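# Sort three grease guns into trays by grease amount

## Task

Find which of the three grease guns contains the most grease and which the least. Place the fullest one entirely inside the blue tray and the emptiest one entirely inside the red tray. Leave the middle one on the table top, clear of both trays and not hanging past any table edge. Every gun must end up lying on its side. Guns may be picked up and their parts moved, but each part must be back where it belongs on its gun at the end.

## Robot and tools

ROBOT. Two seven-joint arms, left_arm and right_arm, each ending in a parallel two-finger gripper. Each arm sits on a tilted plate, and both plates sit on one metal stand between the arms. The calibrated bases in the scene frame are: left_arm at (+0.003, +0.214, +0.175) m, quat_wxyz (+0.940, -0.314, +0.132, -0.004); right_arm at (+0.004, -0.208, +0.175) m, quat_wxyz (+0.940, +0.314, +0.132, +0.004). Each gripper has a camera: cam_left_wrist and cam_right_wrist, both 672x504.

FRAME. All positions, velocities and targets use the scene frame. Its origin is at table-top height, halfway between the nominal bases. +x points out over the table, +y points toward the left_arm side, and +z points up. Image left and right do not match arm names. On the gripper, the fingers point along its own +z axis and close along its x axis. end_effector_position is the point between the pads, and the fingertips stick out 15.0 mm past it. The housing is 146 mm by 50 mm and starts 65 mm behind that point. A block on a post juts about 11 cm toward the gripper's -y side and turns with it. Reported hand poses can be off by a few centimetres, more at long reach.

execute_actions(actions, cameras). actions is a list of actions. Each action is a list of 1 to 15 rows, and each row lasts one 1/30 s step. If there are fewer than 15 rows, the last row is held until step 15. One row is a single list of 18 numbers, each in [-1, 1], covering both arms. The order is: left dx, dy, dz, rx, ry, rz, left gripper position, force_limit, speed, then the same nine for the right arm. dx..rz are offsets, not poses. They are measured along the scene axes from that arm's Hand target at the start of the action, and every row is counted from that same start. 1.0 means 0.6 m for dx/dy/dz or 180 degrees for rx/ry/rz, and rx, ry, rz form one rotation vector about the hand position. Sending the same offset again moves the arm further. Six zeros mean no new pose request. The three gripper numbers are absolute settings, and 0 is a real command, so always repeat the current values for a gripper you want left alone. position: +1 is fully open (108 mm); about -0.96 means the pads touch; -1 closes until the object stops the fingers. force_limit: -1 is about 2.5 N per pad and +1 is about 32 N. speed: -1 is 5 mm/s and +1 is 420 mm/s. cameras: a list of names, ["all"], or []. By default you get images only when actions is empty.

move(target, speed, blend, blocking, cameras). Each gripper travels in a straight line from its Hand target. target is either one 18-number row or a list of up to 15 such rows. Pose numbers are offsets on the scene axes with the same 0.6 m / 180 degree scale. Every row counts from the same starting Hand targets, not from the row before it. speed is the top path speed in m/s, from 0.002 to 1, default 0.25; rotation is capped at twice that in rad/s. Give one value, or one per target. blend is a corner radius in metres; 0 means stop at each target. blocking=false returns after about 0.5 s while the motion continues. A move is cut off after 10 s. It does not avoid obstacles, and faster moves stray more and hit harder. The result adds a move: line such as done, off_target, moving, held or fault, plus limits=paced (pose was clipped) or limits=held (steps withheld).

wait(seconds): 0 to 3600; lets the scene run with no new commands. stop(): brakes a running move. zoom_image(camera, region): camera is cam_left_wrist or cam_right_wrist, and it must appear in the latest images. region is [x0, y0, x1, y1] in pixels from the top-left corner, at most 504 wide and 504 high. clear_fault(arm): left_arm or right_arm; clears a reported torque fault. finished_scene(scene): takes the current scene's number and ends the scene for good, so call it only when the goal holds without the robot.

RESULTS. Each arm reports end_effector_position (m), end_effector_quat_wxyz, and velocities (m/s, rad/s), which are left out when the joints are still. It also reports Hand target, the last commanded pose after clipping; new offsets start from it. The gripper often stops a little short of its Hand target. Waiting does not fix this. Send the missing distance as an offset, or send a zero-offset execute_actions call. Gripper readings: is_grasped=1 means the fingers stopped on something before reaching the commanded position. width_mm is the pad gap, and force_n is the estimated force per pad. Tool commands show the current gripper settings. Joint positions and torques are listed base to wrist; positive torque points toward a larger joint angle. Motor temperatures are also shown.

LIMITS. Each step, the commanded orientation is clipped to within 32 degrees of the measured one. Large wrist turns can swing the elbow. The clearance check can hold back commands that bring the arms too close together, but contact between arms can still happen and may end the task. Do not close a gripper on the other arm's fingers.

AVOID. Keep every gun on the table, and never let one fall far or be released while moving. Avoid fast impacts and hard pushes. Contact torque at a joint's load limit causes a torque fault, which stops the arm until clear_fault. The load limits in N m are: waist 44.1, shoulder 44.3, upper arm roll 28.2, elbow 28.2, forearm roll 28.2, wrist pitch 15.2, wrist roll 15.8, and held weight counts toward them. An arm pressing against something keeps pressing, so command its target back past the contact. Long holding, stretched-out poses or pushing heat the motors. A MOTOR HOT line appears at 65 °C, and at 80 °C the arm is braked for 30 to 60 s or longer. Loose objects may now and then be nudged by outside pushes.

Each tool is called after "Request:" in YAML: its name, and indented under it one key for each argument.

## Session

Request:
execute_actions:
  actions: []

Scene clock: 0.00 s.
left_arm: end_effector_position=(+0.2472, +0.6625, +0.1182) width_mm=0.00 is_grasped=0 force_n=0.00 end_effector_quat_wxyz=(+0.122, +0.052, +0.984, +0.119) | right_arm: end_effector_position=(+0.6925, -0.1029, +0.3554) width_mm=108.14 is_grasped=0 force_n=0.00 end_effector_quat_wxyz=(+0.013, -0.016, +0.982, +0.188)
Joint positions: left_arm=[0.806 -0.58 0.134 0.215 -0.461 -0.251 0.839] | right_arm=[0.432 0.614 0.081 1.951 -0.436 1.231 -0.246]
Joint velocities: within noise
Joint torques (N m): no reading
Motor temperatures (°C): left_arm=[33 32 31 37 36 30 42] | right_arm=[31 31 33 34 33 32 31]
Hand target: left_arm +0.2472, +0.6625, +0.1182; +0.122, +0.052, +0.984, +0.119 | right_arm +0.6925, -0.1029, +0.3554; +0.013, -0.016, +0.982, +0.188
Tool commands: left_gripper/position=-0.964 left_gripper/force_limit=+1.0 left_gripper/speed=+1.0 right_gripper/position=+1.0 right_gripper/force_limit=+1.0 right_gripper/speed=+1.0
camera_calibration:
cam_left_wrist: T_world_to_cam=[[-0.95986, 0.12823, -0.24946, 0.18581], [-0.04599, 0.80539, 0.59096, -0.56712], [0.27669, 0.57871, -0.76716, -0.23812]] pos_world=[0.21815, 0.57073, 0.19882]
cam_right_wrist: T_world_to_cam=[[-0.99864, -0.02467, -0.04592, 0.70704], [-0.04969, 0.71678, 0.69552, -0.11427], [0.01576, 0.69686, -0.71703, 0.43408]] pos_world=[0.69356, -0.20314, 0.42319]

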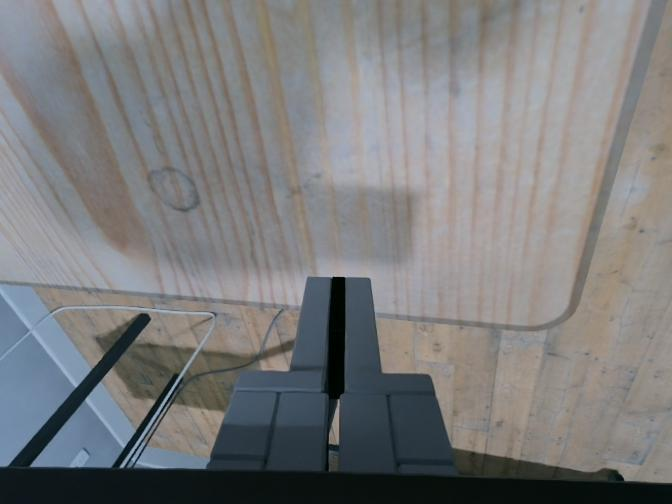

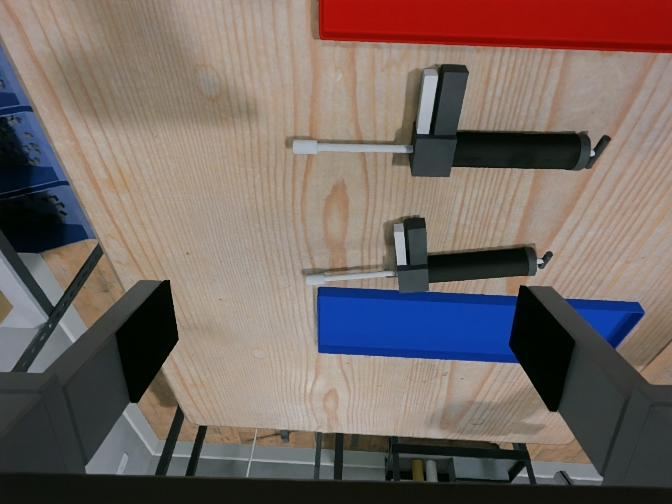

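Request:
move:
  target: [0.338,-0.554,0.386,0.0825,-0.298,-0.884,1,-0.3,0.5, -0.2125,0.213,-0.3257,-0.1004,-0.0877,0.483,1,-0.3,0.5]
  speed: 0.5
  cameras: ["all"]

Scene clock: 4.57 s.
left_arm: end_effector_position=(+0.4500, +0.3301, +0.3498) width_mm=108.01 is_grasped=0 force_n=0.00 end_effector_quat_wxyz=(+0.431, +0.903, +0.000, +0.000) | right_arm: end_effector_position=(+0.5650, +0.0249, +0.1600) width_mm=108.14 is_grasped=0 force_n=0.00 end_effector_quat_wxyz=(+0.000, +0.707, -0.708, -0.001)
Joint positions: left_arm=[-0.502 -0.592 0.42 0.773 0.004 1.061 2.347] | right_arm=[0.497 0.922 0.128 1.699 -0.887 1.141 -1.225]
Joint torques (N m): left_arm=[-7.04 -0.65 -18.54 14.86 -2.35 -0.13 1.46] | right_arm=[21.31 -22.8 11.59 11.07 -4.68 -3.49 -1.98]
Hand target: left_arm +0.4500, +0.3301, +0.3498; +0.431, +0.903, +0.000, +0.000 | right_arm +0.5650, +0.0249, +0.1600; +0.000, +0.707, -0.708, -0.001
Off the commanded pose: left_arm 0.000 m, 0 deg | right_arm 0.000 m, 0 deg.
move: done
cam_left_wrist: T_world_to_cam=[[0.99975, -0.01107, -0.01955, -0.43532], [0.01574, -0.27565, 0.96113, -0.22731], [-0.01603, -0.96119, -0.27541, 0.54394]] pos_world=[0.44751, 0.45536, 0.35977]
cam_right_wrist: T_world_to_cam=[[0.00289, -0.99989, -0.01486, 0.02735], [-0.9241, -0.00835, 0.38207, 0.48601], [-0.38215, 0.01263, -0.92401, 0.48183]] pos_world=[0.63318, 0.02532, 0.25994]

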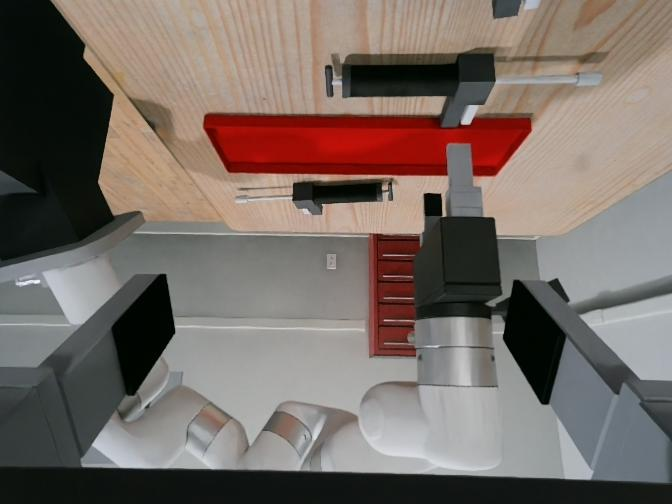

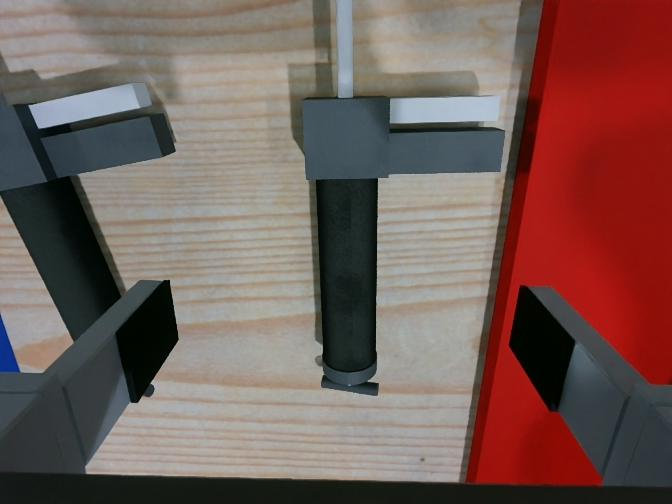

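Request:
move:
  target:
    - [0,0,0,0,0,0,1,-0.3,0, 0.0067,-0.005,-0.2253,0,0,0,1,-0.3,0.5]
    - [0,0,0,0,0,0,1,-0.3,0, 0.0067,-0.005,-0.2253,0,0,0,-1,0.6,-0.1]

Request:
move:
  target:
    - [0.0757,-0.237,-0.045,0,0,0,1,-0.3,0, -0.03,-0.05,0.2,0,0,-0.1,-1,0.6,-0.1]
    - [0.0757,-0.237,-0.045,0,0,0,1,-0.3,0, -0.1147,-0.2367,0.292,0,0,-0.5,-1,0.6,-0.1]
  blend: [0.05,0]
  speed: 0.45
  cameras: ["all"]

Scene clock: 7.07 s.
left_arm: end_effector_position=(+0.4500, +0.3301, +0.3498) width_mm=108.01 is_grasped=0 force_n=0.00 end_effector_quat_wxyz=(+0.431, +0.903, +0.000, +0.000) | right_arm: end_effector_position=(+0.5691, +0.0219, +0.0248) width_mm=35.42 is_grasped=1 force_n=35.45 end_effector_quat_wxyz=(+0.000, +0.707, -0.708, +0.000)
Joint positions: left_arm=[-0.502 -0.592 0.42 0.773 0.004 1.061 2.347] | right_arm=[0.391 1.136 0.046 1.775 -0.981 0.941 -1.21]
Joint torques (N m): left_arm=[-7.12 -0.84 -18.5 14.92 -2.25 -0.18 1.51] | right_arm=[13.37 -24.52 12.9 16.41 2.95 -2.58 -1.12]
Hand target: left_arm +0.4500, +0.3301, +0.3498; +0.431, +0.903, +0.000, +0.000 | right_arm +0.5690, +0.0219, +0.0248; +0.000, +0.707, -0.708, -0.001
Off the commanded pose: left_arm 0.000 m, 0 deg | right_arm 0.000 m, 0 deg.
move: done

Scene clock: 9.43 s.
left_arm: end_effector_position=(+0.4954, +0.1879, +0.3228) width_mm=108.01 is_grasped=0 force_n=0.00 end_effector_quat_wxyz=(+0.431, +0.903, +0.000, +0.000) | right_arm: end_effector_position=(+0.5002, -0.1201, +0.2000) width_mm=35.42 is_grasped=1 force_n=34.54 end_effector_quat_wxyz=(+0.000, +0.001, +1.000, +0.000)
Joint positions: left_arm=[-0.655 -0.211 0.388 0.776 -0.168 0.687 2.316] | right_arm=[0.532 0.363 -0.024 1.073 -0.845 1.001 0.312]
Joint torques (N m): left_arm=[-11.7 -5.82 -17.24 16.27 -1.71 -3.56 1.49] | right_arm=[18.15 -29.4 12.32 13.63 -4.54 -3.85 2.25]
Hand target: left_arm +0.4954, +0.1879, +0.3228; +0.431, +0.903, +0.000, +0.000 | right_arm +0.5002, -0.1201, +0.2000; +0.000, +0.001, +1.000, +0.000
Off the commanded pose: left_arm 0.000 m, 0 deg | right_arm 0.000 m, 0 deg.
move: done
cam_left_wrist: T_world_to_cam=[[0.99975, -0.01116, -0.01958, -0.48287], [0.01574, -0.27566, 0.96113, -0.24127], [-0.01613, -0.96119, -0.27541, 0.4006]] pos_world=[0.49301, 0.31316, 0.33277]
cam_right_wrist: T_world_to_cam=[[-0.99989, -0.00302, -0.01481, 0.50444], [-0.00845, 0.92409, 0.38207, 0.06362], [0.01253, 0.38215, -0.92402, 0.34282]] pos_world=[0.50062, -0.18828, 0.29994]

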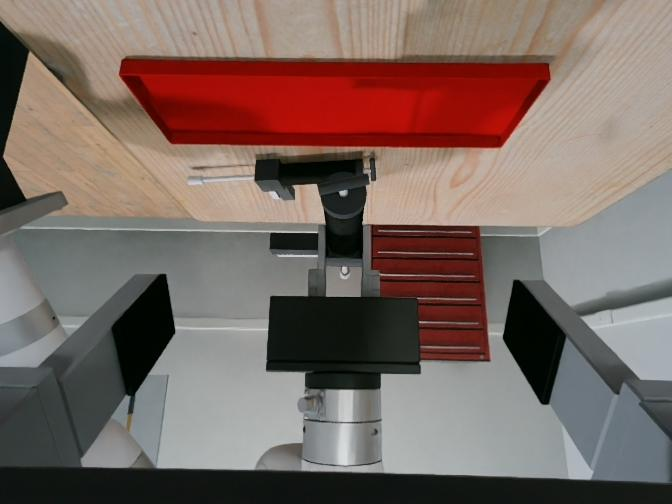

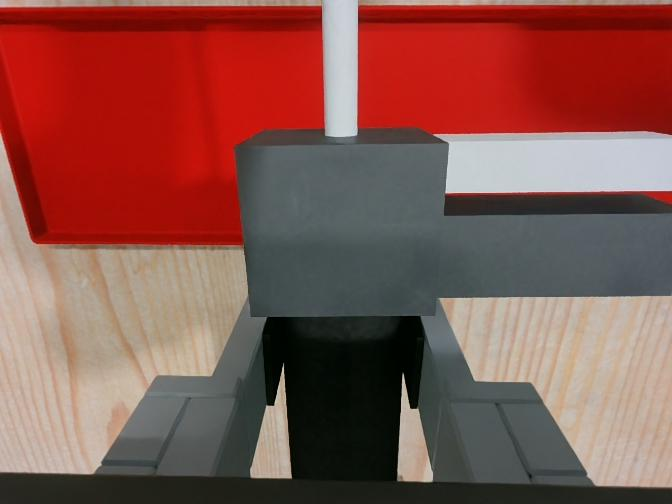

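Request:
move:
  target:
    - [0,-0.27,-0.201,0,0,0,1,-0.3,0.5, 0,0,0,0,0,0,-1,0.6,-0.1]
    - [0,-0.27,-0.201,0,0,0,-1,-0.4,-0.3, 0,0,0,0,0,0,-1,0.6,-0.1]
  cameras: ["cam_left_wrist"]

Request:
move:
  target: [0,0.02,0,0,0,0,-1,-0.4,-0.3, 0,0,0,0,0,0,-1,0.6,-0.1]
  speed: 0.06

Request:
move:
  target: [0,0.02,0,0,0,0,-1,-0.4,-0.3, 0,0,0,0,0,0,-1,0.6,-0.1]
  speed: 0.06

Request:
move:
  target: [0,0.02,0,0,0,0,-1,-0.4,-0.3, 0,0,0,0,0,0,-1,0.6,-0.1]
  speed: 0.06

Request:
move:
  target: [0,0.02,0,0,0,0,-1,-0.4,-0.3, 0,0,0,0,0,0,-1,0.6,-0.1]
  speed: 0.06
  cameras: ["all"]

Scene clock: 12.07 s.
left_arm: end_effector_position=(+0.4954, +0.0259, +0.2022) width_mm=37.77 is_grasped=1 force_n=27.08 end_effector_quat_wxyz=(+0.431, +0.903, +0.000, +0.000) | right_arm: end_effector_position=(+0.5002, -0.1201, +0.2000) width_mm=35.42 is_grasped=1 force_n=35.35 end_effector_quat_wxyz=(+0.001, +0.001, +1.000, +0.000)
Joint positions: left_arm=[-0.655 0.405 0.231 0.91 -0.863 0.287 2.815] | right_arm=[0.532 0.363 -0.024 1.073 -0.845 1.001 0.312]
Joint torques (N m): left_arm=[-11.14 -15.74 -21.93 13.8 -0.7 -0.48 1.3] | right_arm=[17.37 -29.09 12.52 16.14 -2.9 -3.67 2.18]
Hand target: left_arm +0.4954, +0.0259, +0.2022; +0.431, +0.903, +0.000, +0.000 | right_arm +0.5002, -0.1201, +0.2000; +0.000, +0.001, +1.000, +0.000
Off the commanded pose: left_arm 0.000 m, 0 deg | right_arm 0.000 m, 0 deg.
move: done
cam_left_wrist: T_world_to_cam=[[0.99975, -0.01109, -0.01945, -0.48708], [0.01564, -0.27565, 0.96113, -0.16997], [-0.01602, -0.96119, -0.27541, 0.21162]] pos_world=[0.49301, 0.15116, 0.21217]

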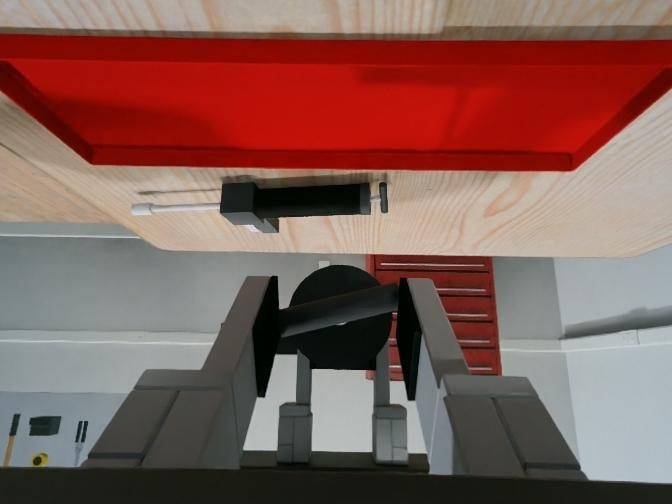

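Scene clock: 12.63 s.
left_arm: end_effector_position=(+0.4954, +0.0379, +0.2021) width_mm=37.77 is_grasped=1 force_n=26.51 end_effector_quat_wxyz=(+0.431, +0.903, +0.000, +0.000) | right_arm: end_effector_position=(+0.5002, -0.1201, +0.2000) width_mm=35.42 is_grasped=1 force_n=35.01 end_effector_quat_wxyz=(+0.001, +0.001, +1.000, +0.000)
Joint positions: left_arm=[-0.65 0.376 0.247 0.891 -0.846 0.301 2.818] | right_arm=[0.532 0.363 -0.024 1.073 -0.845 1.001 0.312]
Joint torques (N m): left_arm=[-10.89 -23.73 -13.46 10.32 2.42 0.94 -1.31] | right_arm=[16.55 -28.49 12.32 19.93 0.02 -2.69 1.86]
Hand target: left_arm +0.4954, +0.0379, +0.2022; +0.431, +0.903, +0.000, +0.000 | right_arm +0.5002, -0.1201, +0.2000; +0.000, +0.001, +1.000, +0.000
Off the commanded pose: left_arm 0.000 m, 0 deg | right_arm 0.000 m, 0 deg.
move: done

Scene clock: 13.20 s.
left_arm: end_effector_position=(+0.4954, +0.0499, +0.2021) width_mm=37.77 is_grasped=1 force_n=26.38 end_effector_quat_wxyz=(+0.431, +0.903, +0.000, +0.000) | right_arm: end_effector_position=(+0.5002, -0.1201, +0.2000) width_mm=35.42 is_grasped=1 force_n=34.70 end_effector_quat_wxyz=(+0.001, +0.001, +1.000, +0.000)
Joint positions: left_arm=[-0.646 0.347 0.264 0.872 -0.827 0.315 2.819] | right_arm=[0.532 0.363 -0.024 1.073 -0.845 1.001 0.312]
Joint torques (N m): left_arm=[-10.78 -22.67 -13.43 10.62 2.63 0.65 -1.65] | right_arm=[15.99 -27.8 12.23 22.29 2.55 -1.77 1.46]
Hand target: left_arm +0.4954, +0.0499, +0.2022; +0.431, +0.903, +0.000, +0.000 | right_arm +0.5002, -0.1201, +0.2000; +0.000, +0.001, +1.000, +0.000
Off the commanded pose: left_arm 0.000 m, 0 deg | right_arm 0.000 m, 0 deg.
move: done

Scene clock: 13.77 s.
left_arm: end_effector_position=(+0.4954, +0.0619, +0.2021) width_mm=37.77 is_grasped=1 force_n=26.28 end_effector_quat_wxyz=(+0.431, +0.903, +0.000, +0.000) | right_arm: end_effector_position=(+0.5002, -0.1201, +0.2000) width_mm=35.42 is_grasped=1 force_n=34.47 end_effector_quat_wxyz=(+0.001, +0.001, +1.000, +0.000)
Joint positions: left_arm=[-0.641 0.318 0.281 0.855 -0.806 0.329 2.819] | right_arm=[0.532 0.363 -0.024 1.073 -0.845 1.001 0.312]
Joint torques (N m): left_arm=[-10.75 -22.3 -13.04 10.7 2.57 0.59 -1.61] | right_arm=[15.58 -27.19 12.2 21.22 2.85 -1.22 0.98]
Hand target: left_arm +0.4954, +0.0619, +0.2022; +0.431, +0.903, +0.000, +0.000 | right_arm +0.5002, -0.1201, +0.2000; +0.000, +0.001, +1.000, +0.000
Off the commanded pose: left_arm 0.000 m, 0 deg | right_arm 0.000 m, 0 deg.
move: done

Scene clock: 14.33 s.
left_arm: end_effector_position=(+0.4954, +0.0739, +0.2022) width_mm=37.77 is_grasped=1 force_n=25.99 end_effector_quat_wxyz=(+0.431, +0.903, +0.000, +0.000) | right_arm: end_effector_position=(+0.5002, -0.1201, +0.2000) width_mm=35.42 is_grasped=1 force_n=34.23 end_effector_quat_wxyz=(+0.001, +0.001, +1.000, +0.000)
Joint positions: left_arm=[-0.637 0.29 0.3 0.838 -0.784 0.344 2.818] | right_arm=[0.532 0.363 -0.024 1.073 -0.845 1.001 0.312]
Joint torques (N m): left_arm=[-9.85 -22.39 -12.17 10.86 2.46 0.16 -1.6] | right_arm=[15.43 -26.57 12.13 20.09 2.96 -1.22 0.48]
Hand target: left_arm +0.4954, +0.0739, +0.2022; +0.431, +0.903, +0.000, +0.000 | right_arm +0.5002, -0.1201, +0.2000; +0.000, +0.001, +1.000, +0.000
Off the commanded pose: left_arm 0.000 m, 0 deg | right_arm 0.000 m, 0 deg.
move: done
cam_left_wrist: T_world_to_cam=[[0.99975, -0.01116, -0.01958, -0.48651], [0.01574, -0.27566, 0.96113, -0.15681], [-0.01613, -0.96119, -0.27541, 0.25771]] pos_world=[0.49301, 0.19906, 0.21217]
cam_right_wrist: T_world_to_cam=[[-0.99989, -0.00289, -0.01486, 0.50448], [-0.00835, 0.9241, 0.38207, 0.06353], [0.01263, 0.38215, -0.92401, 0.34286]] pos_world=[0.50062, -0.18828, 0.30004]

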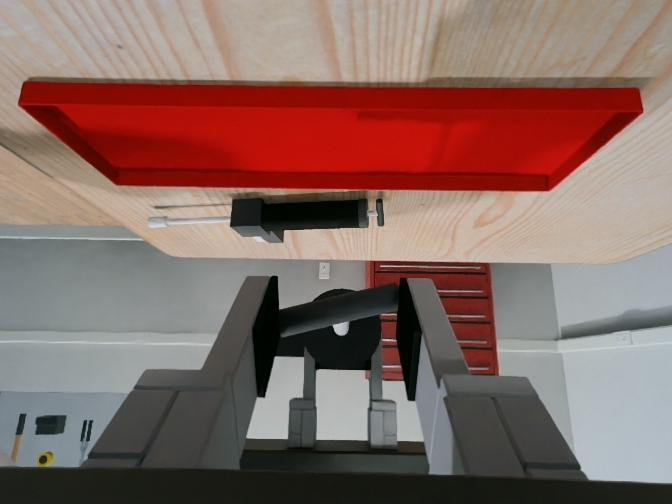

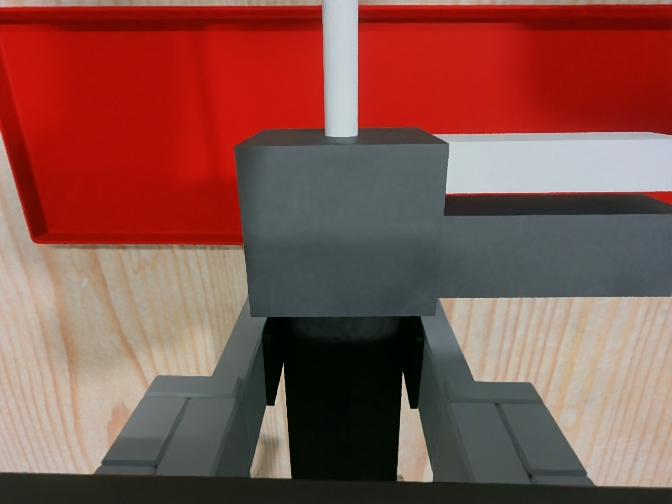

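Request:
move:
  target: [0,0.02,0,0,0,0,-1,-0.4,-0.3, 0,0,0,0,0,0,-1,0.6,-0.1]
  speed: 0.06

Request:
move:
  target: [0,0.02,0,0,0,0,-1,-0.4,-0.3, 0,0,0,0,0,0,-1,0.6,-0.1]
  speed: 0.06

Request:
move:
  target: [0,0.02,0,0,0,0,-1,-0.4,-0.3, 0,0,0,0,0,0,-1,0.6,-0.1]
  speed: 0.06
  cameras: ["all"]

Scene clock: 15.27 s.
left_arm: end_effector_position=(+0.4954, +0.0859, +0.2022) width_mm=0.00 is_grasped=0 force_n=24.55 end_effector_quat_wxyz=(+0.431, +0.903, +0.000, +0.000) | right_arm: end_effector_position=(+0.5002, -0.1201, +0.2000) width_mm=35.42 is_grasped=1 force_n=31.48 end_effector_quat_wxyz=(+0.000, +0.001, +1.000, +0.000)
Joint positions: left_arm=[-0.632 0.261 0.318 0.823 -0.759 0.36 2.816] | right_arm=[0.532 0.363 -0.024 1.073 -0.845 1.001 0.312]
Joint torques (N m): left_arm=[-10.8 -21.09 -14.48 10.2 2.43 1.15 -1.59] | right_arm=[14.74 -25.54 16.52 17.72 2.96 -3.74 -1.81]
Hand target: left_arm +0.4954, +0.0859, +0.2022; +0.431, +0.903, +0.000, +0.000 | right_arm +0.5002, -0.1201, +0.2000; +0.000, +0.001, +1.000, +0.000
Off the commanded pose: left_arm 0.000 m, 0 deg | right_arm 0.000 m, 0 deg.
move: done

Scene clock: 15.87 s.
left_arm: end_effector_position=(+0.4954, +0.0979, +0.2022) width_mm=0.00 is_grasped=0 force_n=24.55 end_effector_quat_wxyz=(+0.431, +0.903, +0.000, +0.000) | right_arm: end_effector_position=(+0.5002, -0.1201, +0.2000) width_mm=35.42 is_grasped=1 force_n=31.48 end_effector_quat_wxyz=(+0.000, +0.001, +1.000, +0.000)
Joint positions: left_arm=[-0.627 0.233 0.336 0.81 -0.733 0.376 2.814] | right_arm=[0.532 0.363 -0.024 1.073 -0.845 1.001 0.312]
Joint torques (N m): left_arm=[-9.6 -20.63 -14.54 10.1 2.38 1.18 -1.59] | right_arm=[15.8 -24.71 17.11 15.72 2.67 -3.69 -1.99]
Hand target: left_arm +0.4954, +0.0979, +0.2022; +0.431, +0.903, +0.000, +0.000 | right_arm +0.5002, -0.1201, +0.2000; +0.000, +0.001, +1.000, +0.000
Off the commanded pose: left_arm 0.000 m, 0 deg | right_arm 0.000 m, 0 deg.
move: done

Scene clock: 16.47 s.
left_arm: end_effector_position=(+0.4954, +0.1099, +0.2022) width_mm=0.00 is_grasped=0 force_n=24.55 end_effector_quat_wxyz=(+0.431, +0.903, +0.000, +0.000) | right_arm: end_effector_position=(+0.5002, -0.1201, +0.2000) width_mm=35.42 is_grasped=1 force_n=31.48 end_effector_quat_wxyz=(+0.000, +0.001, +1.000, +0.000)
Joint positions: left_arm=[-0.621 0.205 0.355 0.797 -0.705 0.393 2.81] | right_arm=[0.532 0.363 -0.024 1.073 -0.845 1.001 0.312]
Joint torques (N m): left_arm=[-9.16 -20.09 -14.48 10 2.42 1.17 -1.56] | right_arm=[15.91 -23.9 17.12 14.11 2.06 -3.34 -1.76]
Hand target: left_arm +0.4954, +0.1099, +0.2022; +0.431, +0.903, +0.000, +0.000 | right_arm +0.5002, -0.1201, +0.2000; +0.000, +0.001, +1.000, +0.000
Off the commanded pose: left_arm 0.000 m, 0 deg | right_arm 0.000 m, 0 deg.
move: done
cam_left_wrist: T_world_to_cam=[[0.99975, -0.01116, -0.01958, -0.4861], [0.01574, -0.27566, 0.96113, -0.14689], [-0.01613, -0.96119, -0.27541, 0.29232]] pos_world=[0.49301, 0.23505, 0.21217]
cam_right_wrist: T_world_to_cam=[[-0.99989, -0.00289, -0.01486, 0.50448], [-0.00835, 0.9241, 0.38207, 0.06353], [0.01263, 0.38215, -0.92401, 0.34286]] pos_world=[0.50062, -0.18828, 0.30004]

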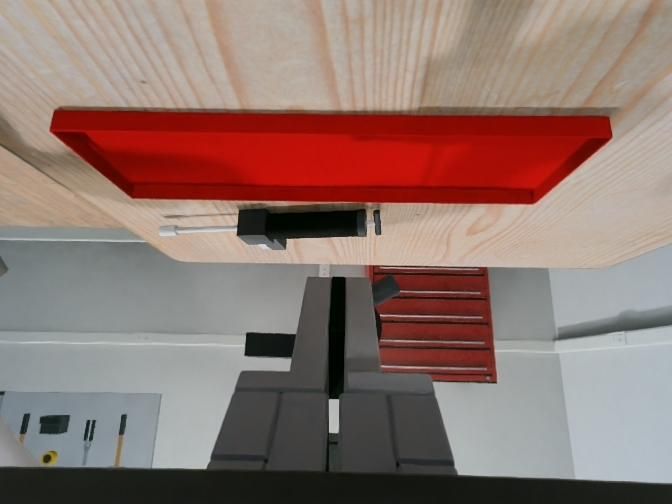

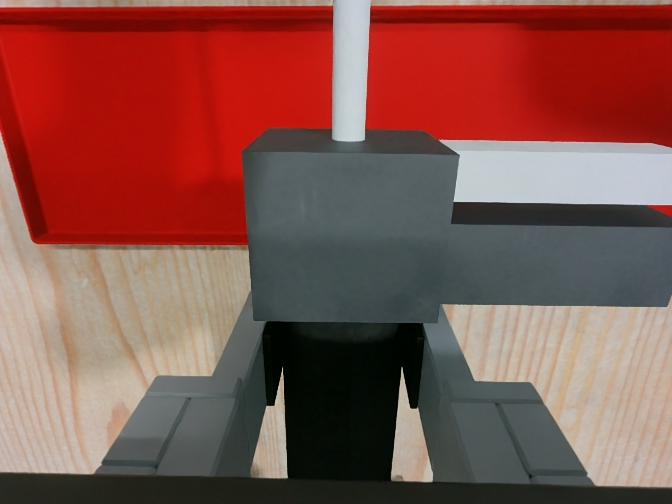

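Request:
move:
  target: [0,0,0,0,0,0,1,-0.3,0.5, 0,0,0,0,0,0,-1,0.6,-0.1]
  cameras: ["cam_left_wrist"]

Scene clock: 17.27 s.
left_arm: end_effector_position=(+0.4954, +0.1099, +0.2022) width_mm=107.99 is_grasped=0 force_n=0.00 end_effector_quat_wxyz=(+0.431, +0.903, +0.000, +0.000) | right_arm: end_effector_position=(+0.5002, -0.1201, +0.2000) width_mm=35.42 is_grasped=1 force_n=31.48 end_effector_quat_wxyz=(+0.000, +0.001, +1.000, +0.000)
Joint positions: left_arm=[-0.621 0.205 0.355 0.797 -0.705 0.393 2.81] | right_arm=[0.532 0.363 -0.024 1.073 -0.845 1.001 0.312]
Joint torques (N m): left_arm=[-8.95 -19.99 -14.57 9.98 2.42 1.07 -1.55] | right_arm=[16.35 -23 17.02 13.89 1.18 -2.85 -1.69]
Hand target: left_arm +0.4954, +0.1099, +0.2022; +0.431, +0.903, +0.000, +0.000 | right_arm +0.5002, -0.1201, +0.2000; +0.000, +0.001, +1.000, +0.000
Off the commanded pose: left_arm 0.000 m, 0 deg | right_arm 0.000 m, 0 deg.
move: done
cam_left_wrist: T_world_to_cam=[[0.99975, -0.01116, -0.01958, -0.4861], [0.01574, -0.27566, 0.96113, -0.14686], [-0.01613, -0.96119, -0.27541, 0.29241]] pos_world=[0.49301, 0.23516, 0.21217]

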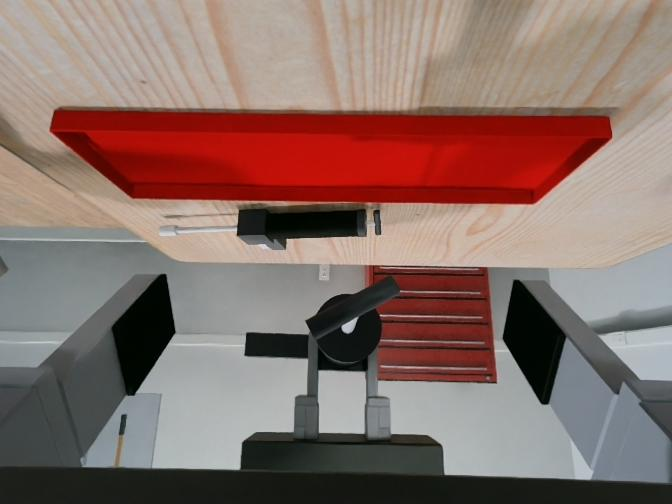

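Request:
move:
  target:
    - [0.0043,-0.0665,-0.012,0,0,0,1,-0.3,0.5, 0,0,0,0,0,0,-1,0.6,-0.1]
    - [0.0043,-0.0665,-0.012,0,0,0,-1,0,-0.3, 0,0,0,0,0,0,-1,0.6,-0.1]

Request:
move:
  target: [0,-0.078,0.008,0,0,0,-1,0,-0.3, 0,0,0,0,0,0,-1,0.6,-0.1]
  speed: 0.08
  cameras: ["all"]

Scene clock: 19.63 s.
left_arm: end_effector_position=(+0.4980, +0.0700, +0.1950) width_mm=8.01 is_grasped=1 force_n=33.13 end_effector_quat_wxyz=(+0.431, +0.903, +0.000, +0.000) | right_arm: end_effector_position=(+0.5002, -0.1201, +0.2000) width_mm=35.42 is_grasped=1 force_n=30.64 end_effector_quat_wxyz=(+0.000, +0.001, +1.000, +0.000)
Joint positions: left_arm=[-0.627 0.32 0.293 0.859 -0.817 0.342 2.851] | right_arm=[0.532 0.363 -0.024 1.073 -0.845 1.001 0.312]
Joint torques (N m): left_arm=[-11.27 -14.91 -21.68 10.19 -0.63 1.02 1.08] | right_arm=[16.62 -20.29 15.41 18.93 -1.7 -2.29 -0.78]
Hand target: left_arm +0.4980, +0.0700, +0.1950; +0.431, +0.903, +0.000, +0.000 | right_arm +0.5002, -0.1201, +0.2000; +0.000, +0.001, +1.000, +0.000
Off the commanded pose: left_arm 0.000 m, 0 deg | right_arm 0.000 m, 0 deg.
move: done

Scene clock: 20.63 s.
left_arm: end_effector_position=(+0.4980, +0.0232, +0.1998) width_mm=8.01 is_grasped=1 force_n=33.18 end_effector_quat_wxyz=(+0.431, +0.903, +0.000, +0.000) | right_arm: end_effector_position=(+0.5002, -0.1201, +0.2000) width_mm=35.42 is_grasped=1 force_n=30.79 end_effector_quat_wxyz=(+0.001, +0.001, +1.000, +0.000)
Joint positions: left_arm=[-0.657 0.421 0.235 0.926 -0.875 0.29 2.825] | right_arm=[0.532 0.363 -0.024 1.073 -0.845 1.001 0.312]
Joint torques (N m): left_arm=[-18 -16.22 -25.41 15.36 -1.01 -0.81 -1.57] | right_arm=[14.81 -19.28 13 22.56 -3.01 -3.62 0.15]
Hand target: left_arm +0.4980, +0.0232, +0.1998; +0.431, +0.903, +0.000, +0.000 | right_arm +0.5002, -0.1201, +0.2000; +0.000, +0.001, +1.000, +0.000
Off the commanded pose: left_arm 0.000 m, 0 deg | right_arm 0.000 m, 0 deg.
move: done
cam_left_wrist: T_world_to_cam=[[0.99975, -0.01116, -0.01958, -0.48962], [0.01574, -0.27566, 0.96113, -0.16849], [-0.01613, -0.96119, -0.27541, 0.20846]] pos_world=[0.49551, 0.14846, 0.20977]
cam_right_wrist: T_world_to_cam=[[-0.99988, -0.00298, -0.0149, 0.50447], [-0.00845, 0.9241, 0.38207, 0.06358], [0.01263, 0.38215, -0.92401, 0.34286]] pos_world=[0.50062, -0.18828, 0.30004]

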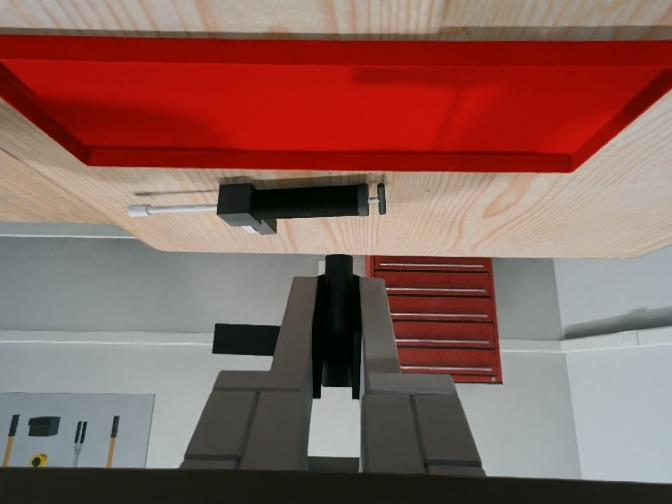

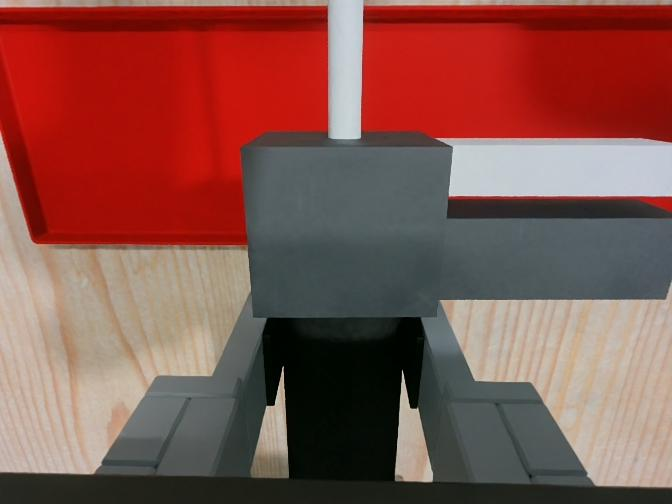

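Request:
move:
  target: [0,-0.006,0,0,0,0,-1,0,-0.3, 0,0,0,0,0,0,-1,0.6,-0.1]
  speed: 0.05

Request:
move:
  target: [0,0.066,0,0,0,0,-1,0,-0.3, 0,0,0,0,0,0,-1,0.6,-0.1]
  speed: 0.08

Request:
move:
  target: [0,0.016,0,0,0,0,-1,0,-0.3, 0,0,0,0,0,0,-1,0.6,-0.1]
  speed: 0.06

Request:
move:
  target: [0,0.016,0,0,0,0,-1,0,-0.3, 0,0,0,0,0,0,-1,0.6,-0.1]
  speed: 0.06

Request:
move:
  target: [0,0.016,0,0,0,0,-1,0,-0.3, 0,0,0,0,0,0,-1,0.6,-0.1]
  speed: 0.06
  cameras: ["all"]

Scene clock: 21.43 s.
left_arm: end_effector_position=(+0.4980, +0.0197, +0.1997) width_mm=8.01 is_grasped=1 force_n=33.33 end_effector_quat_wxyz=(+0.431, +0.903, +0.000, +0.000) | right_arm: end_effector_position=(+0.5003, -0.1203, +0.1998) width_mm=35.42 is_grasped=1 force_n=30.77 end_effector_quat_wxyz=(+0.000, +0.001, +1.000, +0.000)
Joint positions: left_arm=[-0.659 0.43 0.23 0.932 -0.88 0.286 2.823] | right_arm=[0.532 0.363 -0.025 1.073 -0.845 1.002 0.312]
Joint torques (N m): left_arm=[-24.7 -11.68 -40.01 15.57 -1.04 3.75 -1.49] | right_arm=[18.47 -18.09 25.21 19.95 -0.35 -10.09 -0.6]
Hand target: left_arm +0.4980, +0.0196, +0.1998; +0.431, +0.903, +0.000, +0.000 | right_arm +0.5002, -0.1201, +0.2000; +0.000, +0.001, +1.000, +0.000
Off the commanded pose: left_arm 0.000 m, 0 deg | right_arm 0.000 m, 0 deg.
move: done

Scene clock: 22.33 s.
left_arm: end_effector_position=(+0.4980, +0.0593, +0.1997) width_mm=8.01 is_grasped=1 force_n=33.19 end_effector_quat_wxyz=(+0.431, +0.903, +0.000, +0.000) | right_arm: end_effector_position=(+0.5002, -0.1201, +0.2000) width_mm=35.42 is_grasped=1 force_n=30.81 end_effector_quat_wxyz=(+0.001, +0.001, +1.000, +0.000)
Joint positions: left_arm=[-0.643 0.335 0.284 0.87 -0.82 0.331 2.83] | right_arm=[0.532 0.363 -0.024 1.073 -0.845 1.001 0.312]
Joint torques (N m): left_arm=[-14.39 -22.34 -14.33 9.77 2.5 1.55 -1.49] | right_arm=[8.48 -17.76 10.9 17.03 2.78 -1.11 -1.27]
Hand target: left_arm +0.4980, +0.0592, +0.1998; +0.431, +0.903, +0.000, +0.000 | right_arm +0.5002, -0.1201, +0.2000; +0.000, +0.001, +1.000, +0.000
Off the commanded pose: left_arm 0.000 m, 0 deg | right_arm 0.000 m, 0 deg.
move: done

Scene clock: 22.87 s.
left_arm: end_effector_position=(+0.4980, +0.0688, +0.1998) width_mm=8.01 is_grasped=1 force_n=33.18 end_effector_quat_wxyz=(+0.431, +0.903, +0.000, +0.000) | right_arm: end_effector_position=(+0.5002, -0.1201, +0.2000) width_mm=35.42 is_grasped=1 force_n=30.83 end_effector_quat_wxyz=(+0.001, +0.001, +1.000, +0.000)
Joint positions: left_arm=[-0.64 0.312 0.298 0.856 -0.803 0.343 2.83] | right_arm=[0.532 0.363 -0.024 1.073 -0.845 1.001 0.312]
Joint torques (N m): left_arm=[-10.14 -22.45 -14.13 9.71 2.34 1.54 -1.61] | right_arm=[8.63 -17.76 11.42 15.14 4.15 -1.06 -1.34]
Hand target: left_arm +0.4980, +0.0688, +0.1998; +0.431, +0.903, +0.000, +0.000 | right_arm +0.5002, -0.1201, +0.2000; +0.000, +0.001, +1.000, +0.000
Off the commanded pose: left_arm 0.000 m, 0 deg | right_arm 0.000 m, 0 deg.
move: done

Scene clock: 23.40 s.
left_arm: end_effector_position=(+0.4979, +0.0784, +0.1998) width_mm=8.01 is_grasped=1 force_n=33.07 end_effector_quat_wxyz=(+0.431, +0.903, +0.000, +0.000) | right_arm: end_effector_position=(+0.5001, -0.1199, +0.2000) width_mm=35.42 is_grasped=1 force_n=30.79 end_effector_quat_wxyz=(+0.000, +0.000, +1.000, +0.000)
Joint positions: left_arm=[-0.636 0.29 0.313 0.844 -0.784 0.355 2.829] | right_arm=[0.532 0.363 -0.024 1.073 -0.845 1.001 0.312]
Joint torques (N m): left_arm=[-3.26 -25.73 -0.66 10.76 2.76 -2.81 -1.6] | right_arm=[5.23 -28.05 2.21 14.73 -3.34 4.57 -0.39]
Hand target: left_arm +0.4980, +0.0784, +0.1998; +0.431, +0.903, +0.000, +0.000 | right_arm +0.5002, -0.1201, +0.2000; +0.000, +0.001, +1.000, +0.000
Off the commanded pose: left_arm 0.000 m, 0 deg | right_arm 0.000 m, 0 deg.
move: done

Scene clock: 23.93 s.
left_arm: end_effector_position=(+0.4980, +0.0880, +0.1998) width_mm=8.01 is_grasped=1 force_n=33.06 end_effector_quat_wxyz=(+0.431, +0.903, +0.000, +0.000) | right_arm: end_effector_position=(+0.5002, -0.1201, +0.2000) width_mm=35.42 is_grasped=1 force_n=30.80 end_effector_quat_wxyz=(+0.000, +0.001, +1.000, +0.000)
Joint positions: left_arm=[-0.632 0.267 0.327 0.832 -0.764 0.368 2.827] | right_arm=[0.532 0.363 -0.024 1.073 -0.845 1.001 0.312]
Joint torques (N m): left_arm=[-3.01 -25.75 0.36 10.99 2.65 -3.13 -1.62] | right_arm=[3.36 -34.85 1.42 14.55 -5.27 3.94 0.41]
Hand target: left_arm +0.4980, +0.0880, +0.1998; +0.431, +0.903, +0.000, +0.000 | right_arm +0.5002, -0.1201, +0.2000; +0.000, +0.001, +1.000, +0.000
Off the commanded pose: left_arm 0.000 m, 0 deg | right_arm 0.000 m, 0 deg.
move: done
cam_left_wrist: T_world_to_cam=[[0.99975, -0.01116, -0.01958, -0.4889], [0.01574, -0.27566, 0.96113, -0.15066], [-0.01613, -0.96119, -0.27541, 0.27065]] pos_world=[0.49551, 0.21316, 0.20977]
cam_right_wrist: T_world_to_cam=[[-0.99989, -0.00302, -0.01481, 0.50444], [-0.00845, 0.92409, 0.38207, 0.06362], [0.01253, 0.38215, -0.92402, 0.34282]] pos_world=[0.50062, -0.18828, 0.29994]

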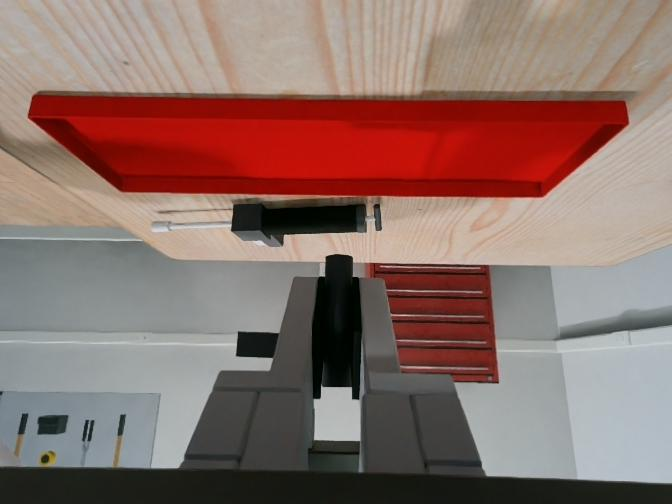

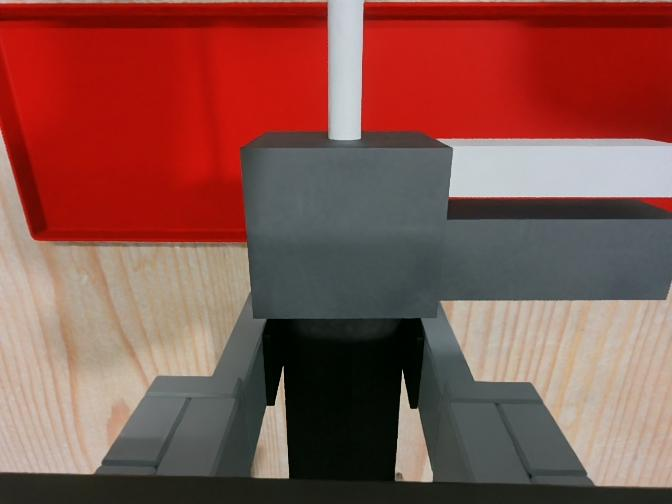

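Request:
move:
  target:
    - [0,-0.114,0,0,0,0,-1,0,-0.3, 0,0,0,0,0,0,-1,0.6,-0.1]
    - [0,-0.114,0,0,0,0,1,0,0.5, 0,0,0,0,0,0,-1,0.6,-0.1]
  speed: 0.1

Request:
move:
  target:
    - [0,0.22,0.17,0,0,0,1,-0.3,0.5, 0,0,0,0,0,0,-1,0.6,-0.1]
    - [0,0.3,0.2,0,0,0,1,-0.3,0.5, 0.1147,0.2367,-0.15,0,0,0.5,-1,0.6,-0.1]
    - [0,0.3,0.2,0,0,0,1,-0.3,0.5, 0.1147,0.2367,-0.27,0,0,0.5,-1,0.6,-0.1]
    - [0,0.3,0.2,0,0,0,1,-0.3,0.5, 0.1147,0.2367,-0.2907,0,0,0.5,-1,0.6,-0.1]
  speed: [0.3,0.4,0.2,0.05]
  blend: [0.02,0.02,0.003,0]
  cameras: ["all"]

Scene clock: 26.13 s.
left_arm: end_effector_position=(+0.4979, +0.0196, +0.1997) width_mm=107.99 is_grasped=0 force_n=0.00 end_effector_quat_wxyz=(+0.431, +0.903, +0.000, +0.000) | right_arm: end_effector_position=(+0.5002, -0.1200, +0.1999) width_mm=35.42 is_grasped=1 force_n=30.61 end_effector_quat_wxyz=(+0.000, +0.000, +1.000, +0.000)
Joint positions: left_arm=[-0.661 0.43 0.232 0.932 -0.882 0.287 2.825] | right_arm=[0.532 0.363 -0.024 1.073 -0.845 1.001 0.312]
Joint torques (N m): left_arm=[-11.07 -23.95 -14.61 13.36 1.25 -2.33 1.1] | right_arm=[9.45 -27.76 12.34 21.59 1.61 -1.43 1.37]
Hand target: left_arm +0.4980, +0.0196, +0.1998; +0.431, +0.903, +0.000, +0.000 | right_arm +0.5002, -0.1201, +0.2000; +0.000, +0.001, +1.000, +0.000
Off the commanded pose: left_arm 0.000 m, 0 deg | right_arm 0.000 m, 0 deg.
move: done

Scene clock: 29.77 s.
left_arm: end_effector_position=(+0.4980, +0.1996, +0.3198) width_mm=107.99 is_grasped=0 force_n=0.00 end_effector_quat_wxyz=(+0.431, +0.903, +0.000, +0.000) | right_arm: end_effector_position=(+0.5691, +0.0220, +0.0257) width_mm=35.43 is_grasped=1 force_n=30.44 end_effector_quat_wxyz=(+0.000, +0.707, -0.708, -0.001)
Joint positions: left_arm=[-0.645 -0.222 0.404 0.785 -0.164 0.709 2.336] | right_arm=[0.387 1.135 0.054 1.774 -0.987 0.946 -1.207]
Joint torques (N m): left_arm=[-5.94 -13.81 -17.5 15.97 1.85 -0.2 -1.57] | right_arm=[13.16 -24.2 11.07 19.15 -4.73 -3.8 -2.02]
Motor temperatures (°C): left_arm=[33 33 34 39 36 30 42] | right_arm=[32 32 38 36 33 32 31]
Hand target: left_arm +0.4980, +0.1996, +0.3198; +0.431, +0.903, +0.000, +0.000 | right_arm +0.5690, +0.0219, +0.0256; +0.000, +0.707, -0.708, -0.001
Off the commanded pose: left_arm 0.000 m, 0 deg | right_arm 0.000 m, 0 deg.
move: done
cam_left_wrist: T_world_to_cam=[[0.99975, -0.01116, -0.01958, -0.4854], [0.01574, -0.27566, 0.96113, -0.2352], [-0.01613, -0.96119, -0.27541, 0.41106]] pos_world=[0.49561, 0.32486, 0.32977]
cam_right_wrist: T_world_to_cam=[[0.00295, -0.99988, -0.015, 0.02242], [-0.92413, -0.00845, 0.38198, 0.54113], [-0.38206, 0.01273, -0.92405, 0.35929]] pos_world=[0.63728, 0.02242, 0.12564]

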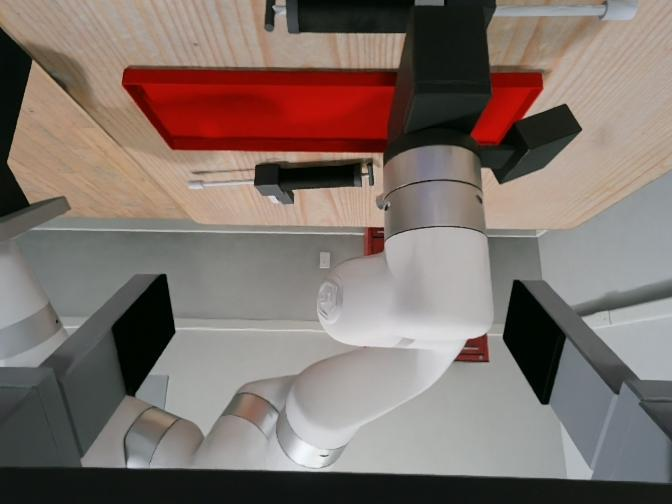

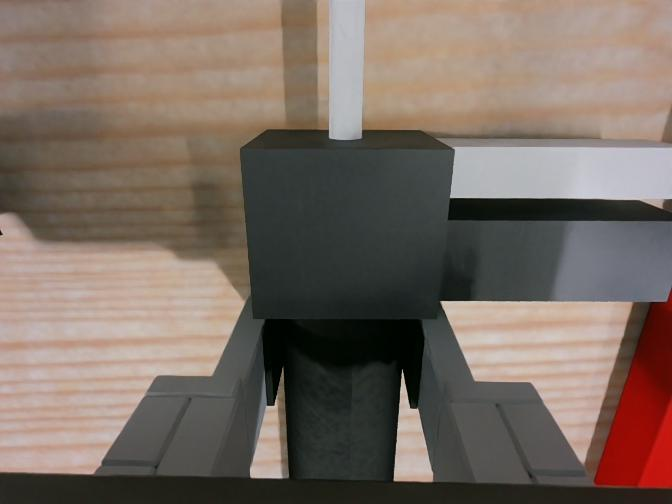

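Request:
move:
  target: [-0.05,0.25,0.08,0,0,0,1,-0.3,0.5, 0,0,0,0,0,0,1,0.6,0.3]
  speed: 0.4

Request:
move:
  target:
    - [0,0.1,0,0,0,0,1,-0.3,0.5, 0,0,0.18,0,0,0,1,0.6,0.3]
    - [0,0.1,0,0,0,0,1,-0.3,0.5, -0.0117,0.2885,0.18,0,0,0.069,1,0.6,0.3]
  speed: 0.35
  blend: [0.03,0]
  cameras: ["cam_right_wrist"]

Scene clock: 35.50 s.
left_arm: end_effector_position=(+0.4680, +0.3496, +0.3677) width_mm=107.99 is_grasped=0 force_n=0.00 end_effector_quat_wxyz=(+0.431, +0.903, +0.000, +0.000) | right_arm: end_effector_position=(+0.5691, +0.0219, +0.0255) width_mm=107.99 is_grasped=0 force_n=0.00 end_effector_quat_wxyz=(+0.000, +0.707, -0.708, -0.001)
Joint positions: left_arm=[-0.522 -0.555 0.434 0.887 -0.003 1.136 2.349] | right_arm=[0.386 1.135 0.054 1.774 -0.987 0.946 -1.207]
Joint torques (N m): left_arm=[-2.06 -9.05 -26.62 15.06 1.11 -0.16 1.51] | right_arm=[17.15 -25.51 14.03 13.53 -4.17 -2.58 -1.7]
Hand target: left_arm +0.4680, +0.3496, +0.3678; +0.431, +0.903, +0.000, +0.000 | right_arm +0.5690, +0.0219, +0.0256; +0.000, +0.707, -0.708, -0.001
Off the commanded pose: left_arm 0.000 m, 0 deg | right_arm 0.000 m, 0 deg.
move: done

Scene clock: 37.40 s.
left_arm: end_effector_position=(+0.4680, +0.4096, +0.3678) width_mm=107.99 is_grasped=0 force_n=0.00 end_effector_quat_wxyz=(+0.431, +0.903, +0.000, +0.000) | right_arm: end_effector_position=(+0.5614, +0.1943, +0.1336) width_mm=108.00 is_grasped=0 force_n=0.00 end_effector_quat_wxyz=(-0.042, +0.778, -0.626, +0.001)
Joint positions: left_arm=[-0.497 -0.569 0.499 1.004 0.015 1.271 2.428] | right_arm=[0.7 1.654 0.133 2.707 -0.817 1.311 -1.565]
Joint torques (N m): left_arm=[-4.15 -0.09 -20.78 14.8 -1.13 0.05 1.52] | right_arm=[22.41 -28.6 2.55 21.14 4.49 -3.76 -1.95]
Hand target: left_arm +0.4680, +0.4096, +0.3678; +0.431, +0.903, +0.000, +0.000 | right_arm +0.5620, +0.1950, +0.1336; +0.000, +0.779, -0.627, -0.001
Off the commanded pose: left_arm 0.000 m, 0 deg | right_arm 0.001 m, 5 deg.
elbow stopped short (right arm): the move would have taken joint 4 (elbow) straighter than the controller allows.
move: off_target (right_arm)
cam_right_wrist: T_world_to_cam=[[0.21998, -0.97337, -0.0645, 0.0759], [-0.91998, -0.22899, 0.31812, 0.54321], [-0.32442, -0.01064, -0.94585, 0.429]] pos_world=[0.62222, 0.20283, 0.23786]

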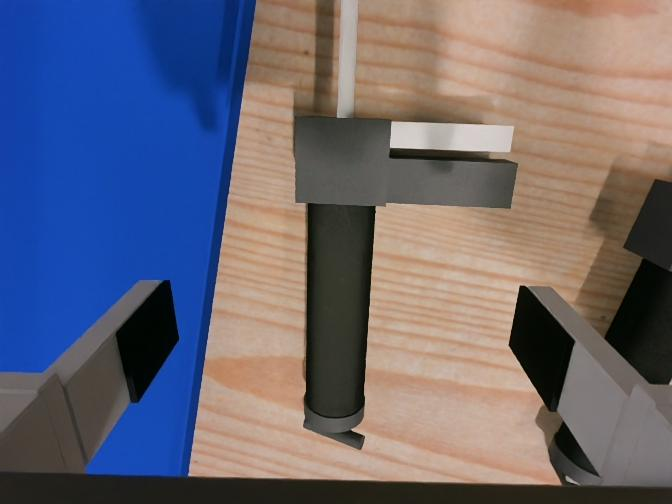

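Request:
move:
  target:
    - [0,0,0.05,0.238,-0.191,-0.4,1,-0.3,0.5, -0.05,-0.4,0.35,0.1,0.12,-0.26,1,0.6,0.3]
    - [0.157,-0.348,-0.3,0.238,-0.191,-0.4,1,-0.3,0.5, -0.111,-0.642,0.327,0.198,0.246,-0.528,1,0.6,0.3]
  speed: 0.5
  blend: [0.05,0]
  cameras: ["all"]

Scene clock: 41.87 s.
left_arm: end_effector_position=(+0.5622, +0.2008, +0.1878) width_mm=108.00 is_grasped=0 force_n=0.00 end_effector_quat_wxyz=(+0.000, +0.780, -0.626, +0.000) | right_arm: end_effector_position=(+0.4954, -0.1902, +0.3297) width_mm=108.00 is_grasped=0 force_n=0.00 end_effector_quat_wxyz=(+0.000, +0.000, +0.906, +0.423)
Joint positions: left_arm=[-0.632 0.349 0.312 1.166 0.756 0.944 2.87] | right_arm=[0.04 -0.225 0.206 0.79 0.324 0.747 -0.853]
Joint torques (N m): left_arm=[-11.49 -15.93 -22.38 17.26 -1.57 -4.72 1.54] | right_arm=[12.23 -23.72 9.98 13.32 4.85 -2.48 -1.96]
Hand target: left_arm +0.5622, +0.2008, +0.1878; +0.000, +0.780, -0.626, +0.000 | right_arm +0.4954, -0.1902, +0.3298; +0.000, +0.000, +0.906, +0.423
Off the commanded pose: left_arm 0.000 m, 0 deg | right_arm 0.000 m, 0 deg.
move: done
cam_left_wrist: T_world_to_cam=[[0.22418, -0.97432, -0.0211, 0.07764], [-0.89563, -0.21451, 0.38965, 0.4983], [-0.38417, -0.06845, -0.92072, 0.52572]] pos_world=[0.63086, 0.21852, 0.29151]
cam_right_wrist: T_world_to_cam=[[-0.99988, 0.0089, -0.01273, 0.50298], [-0.00945, 0.3019, 0.95329, -0.22741], [0.01232, 0.9533, -0.30178, 0.39322]] pos_world=[0.49592, -0.31068, 0.34185]

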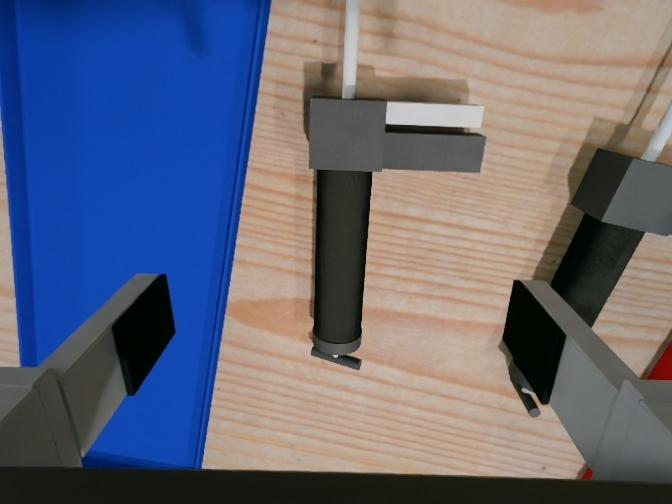

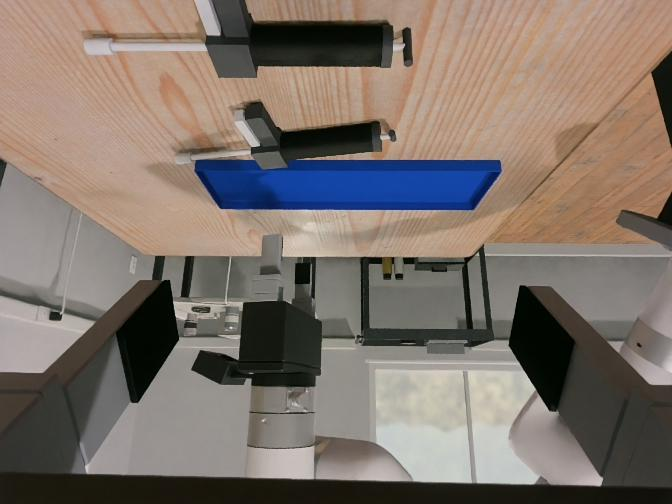

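Request:
move:
  target:
    - [0.002,0.004,-0.2717,0,0,0,1,-0.3,0.5, 0,0,0,0,0,0,1,0.6,0.3]
    - [0.002,0.004,-0.2717,0,0,0,-1,0.6,-0.1, 0,0,0,0,0,0,1,0.6,0.3]

Request:
move:
  target:
    - [-0.03,-0.03,0.2,0,0,0.1,-1,0.6,-0.1, 0,0,0,0,0,0,1,0.6,0.3]
    - [-0.106,-0.138,0.292,0,0,0.4306,-1,0.6,-0.1, 0,0,0,0,0,0,1,0.6,0.3]
  speed: 0.4
  blend: [0.04,0]
  cameras: ["all"]

Scene clock: 44.33 s.
left_arm: end_effector_position=(+0.5634, +0.2032, +0.0248) width_mm=35.17 is_grasped=1 force_n=37.02 end_effector_quat_wxyz=(+0.000, +0.780, -0.626, +0.000) | right_arm: end_effector_position=(+0.4954, -0.1902, +0.3298) width_mm=108.00 is_grasped=0 force_n=0.00 end_effector_quat_wxyz=(+0.000, +0.000, +0.906, +0.423)
Joint positions: left_arm=[-0.455 0.669 0.392 1.221 0.86 0.589 2.811] | right_arm=[0.04 -0.225 0.206 0.79 0.324 0.747 -0.853]
Joint torques (N m): left_arm=[-13.23 -22.12 -13.61 11.49 -0.63 -1.24 0.4] | right_arm=[12.23 -23.69 12.44 13.31 4.04 -2.45 -1.52]
Hand target: left_arm +0.5634, +0.2032, +0.0247; +0.000, +0.780, -0.626, +0.000 | right_arm +0.4954, -0.1902, +0.3298; +0.000, +0.000, +0.906, +0.423
Off the commanded pose: left_arm 0.000 m, 0 deg | right_arm 0.000 m, 0 deg.
move: done

Scene clock: 46.63 s.
left_arm: end_effector_position=(+0.4998, +0.1204, +0.1999) width_mm=35.18 is_grasped=1 force_n=36.85 end_effector_quat_wxyz=(+0.000, +1.000, +0.000, +0.000) | right_arm: end_effector_position=(+0.4954, -0.1902, +0.3298) width_mm=108.00 is_grasped=0 force_n=0.00 end_effector_quat_wxyz=(+0.000, +0.000, +0.906, +0.423)
Joint positions: left_arm=[-0.89 0.406 0.406 1.072 0.697 0.917 1.345] | right_arm=[0.04 -0.225 0.206 0.79 0.324 0.747 -0.853]
Joint torques (N m): left_arm=[-18.1 -16.05 -15.4 15.03 2.15 -1.83 -1.62] | right_arm=[11.96 -23.71 12.36 13.51 3.19 -2.31 -0.95]
Hand target: left_arm +0.4998, +0.1204, +0.1999; +0.000, +1.000, +0.000, +0.000 | right_arm +0.4954, -0.1902, +0.3298; +0.000, +0.000, +0.906, +0.423
Off the commanded pose: left_arm 0.000 m, 0 deg | right_arm 0.000 m, 0 deg.
move: done
cam_left_wrist: T_world_to_cam=[[0.99974, 0.008, -0.02122, -0.49237], [0.01564, -0.92084, 0.38964, 0.05014], [-0.01643, -0.38987, -0.92072, 0.36232]] pos_world=[0.49741, 0.19137, 0.30361]
cam_right_wrist: T_world_to_cam=[[-0.99988, 0.00877, -0.01279, 0.50296], [-0.00955, 0.3019, 0.95329, -0.22739], [0.01222, 0.9533, -0.30178, 0.39318]] pos_world=[0.49592, -0.31058, 0.34185]

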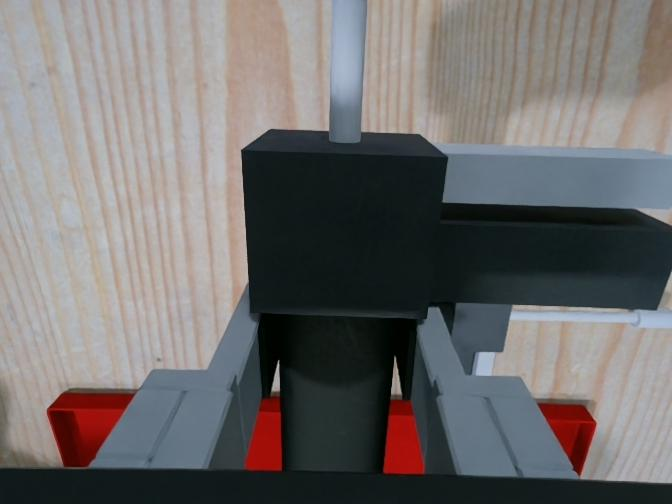

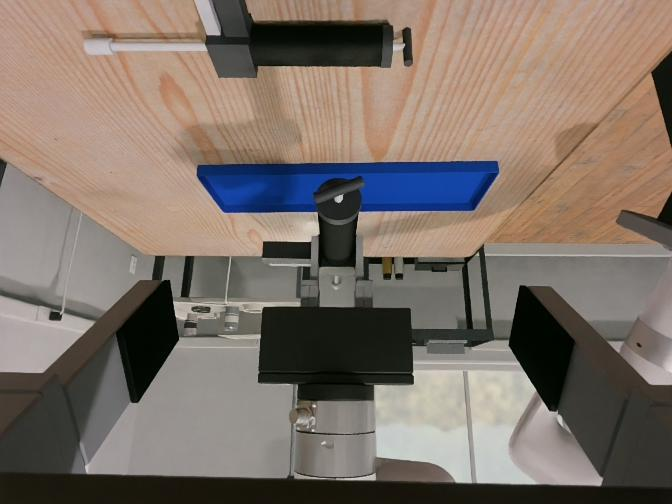

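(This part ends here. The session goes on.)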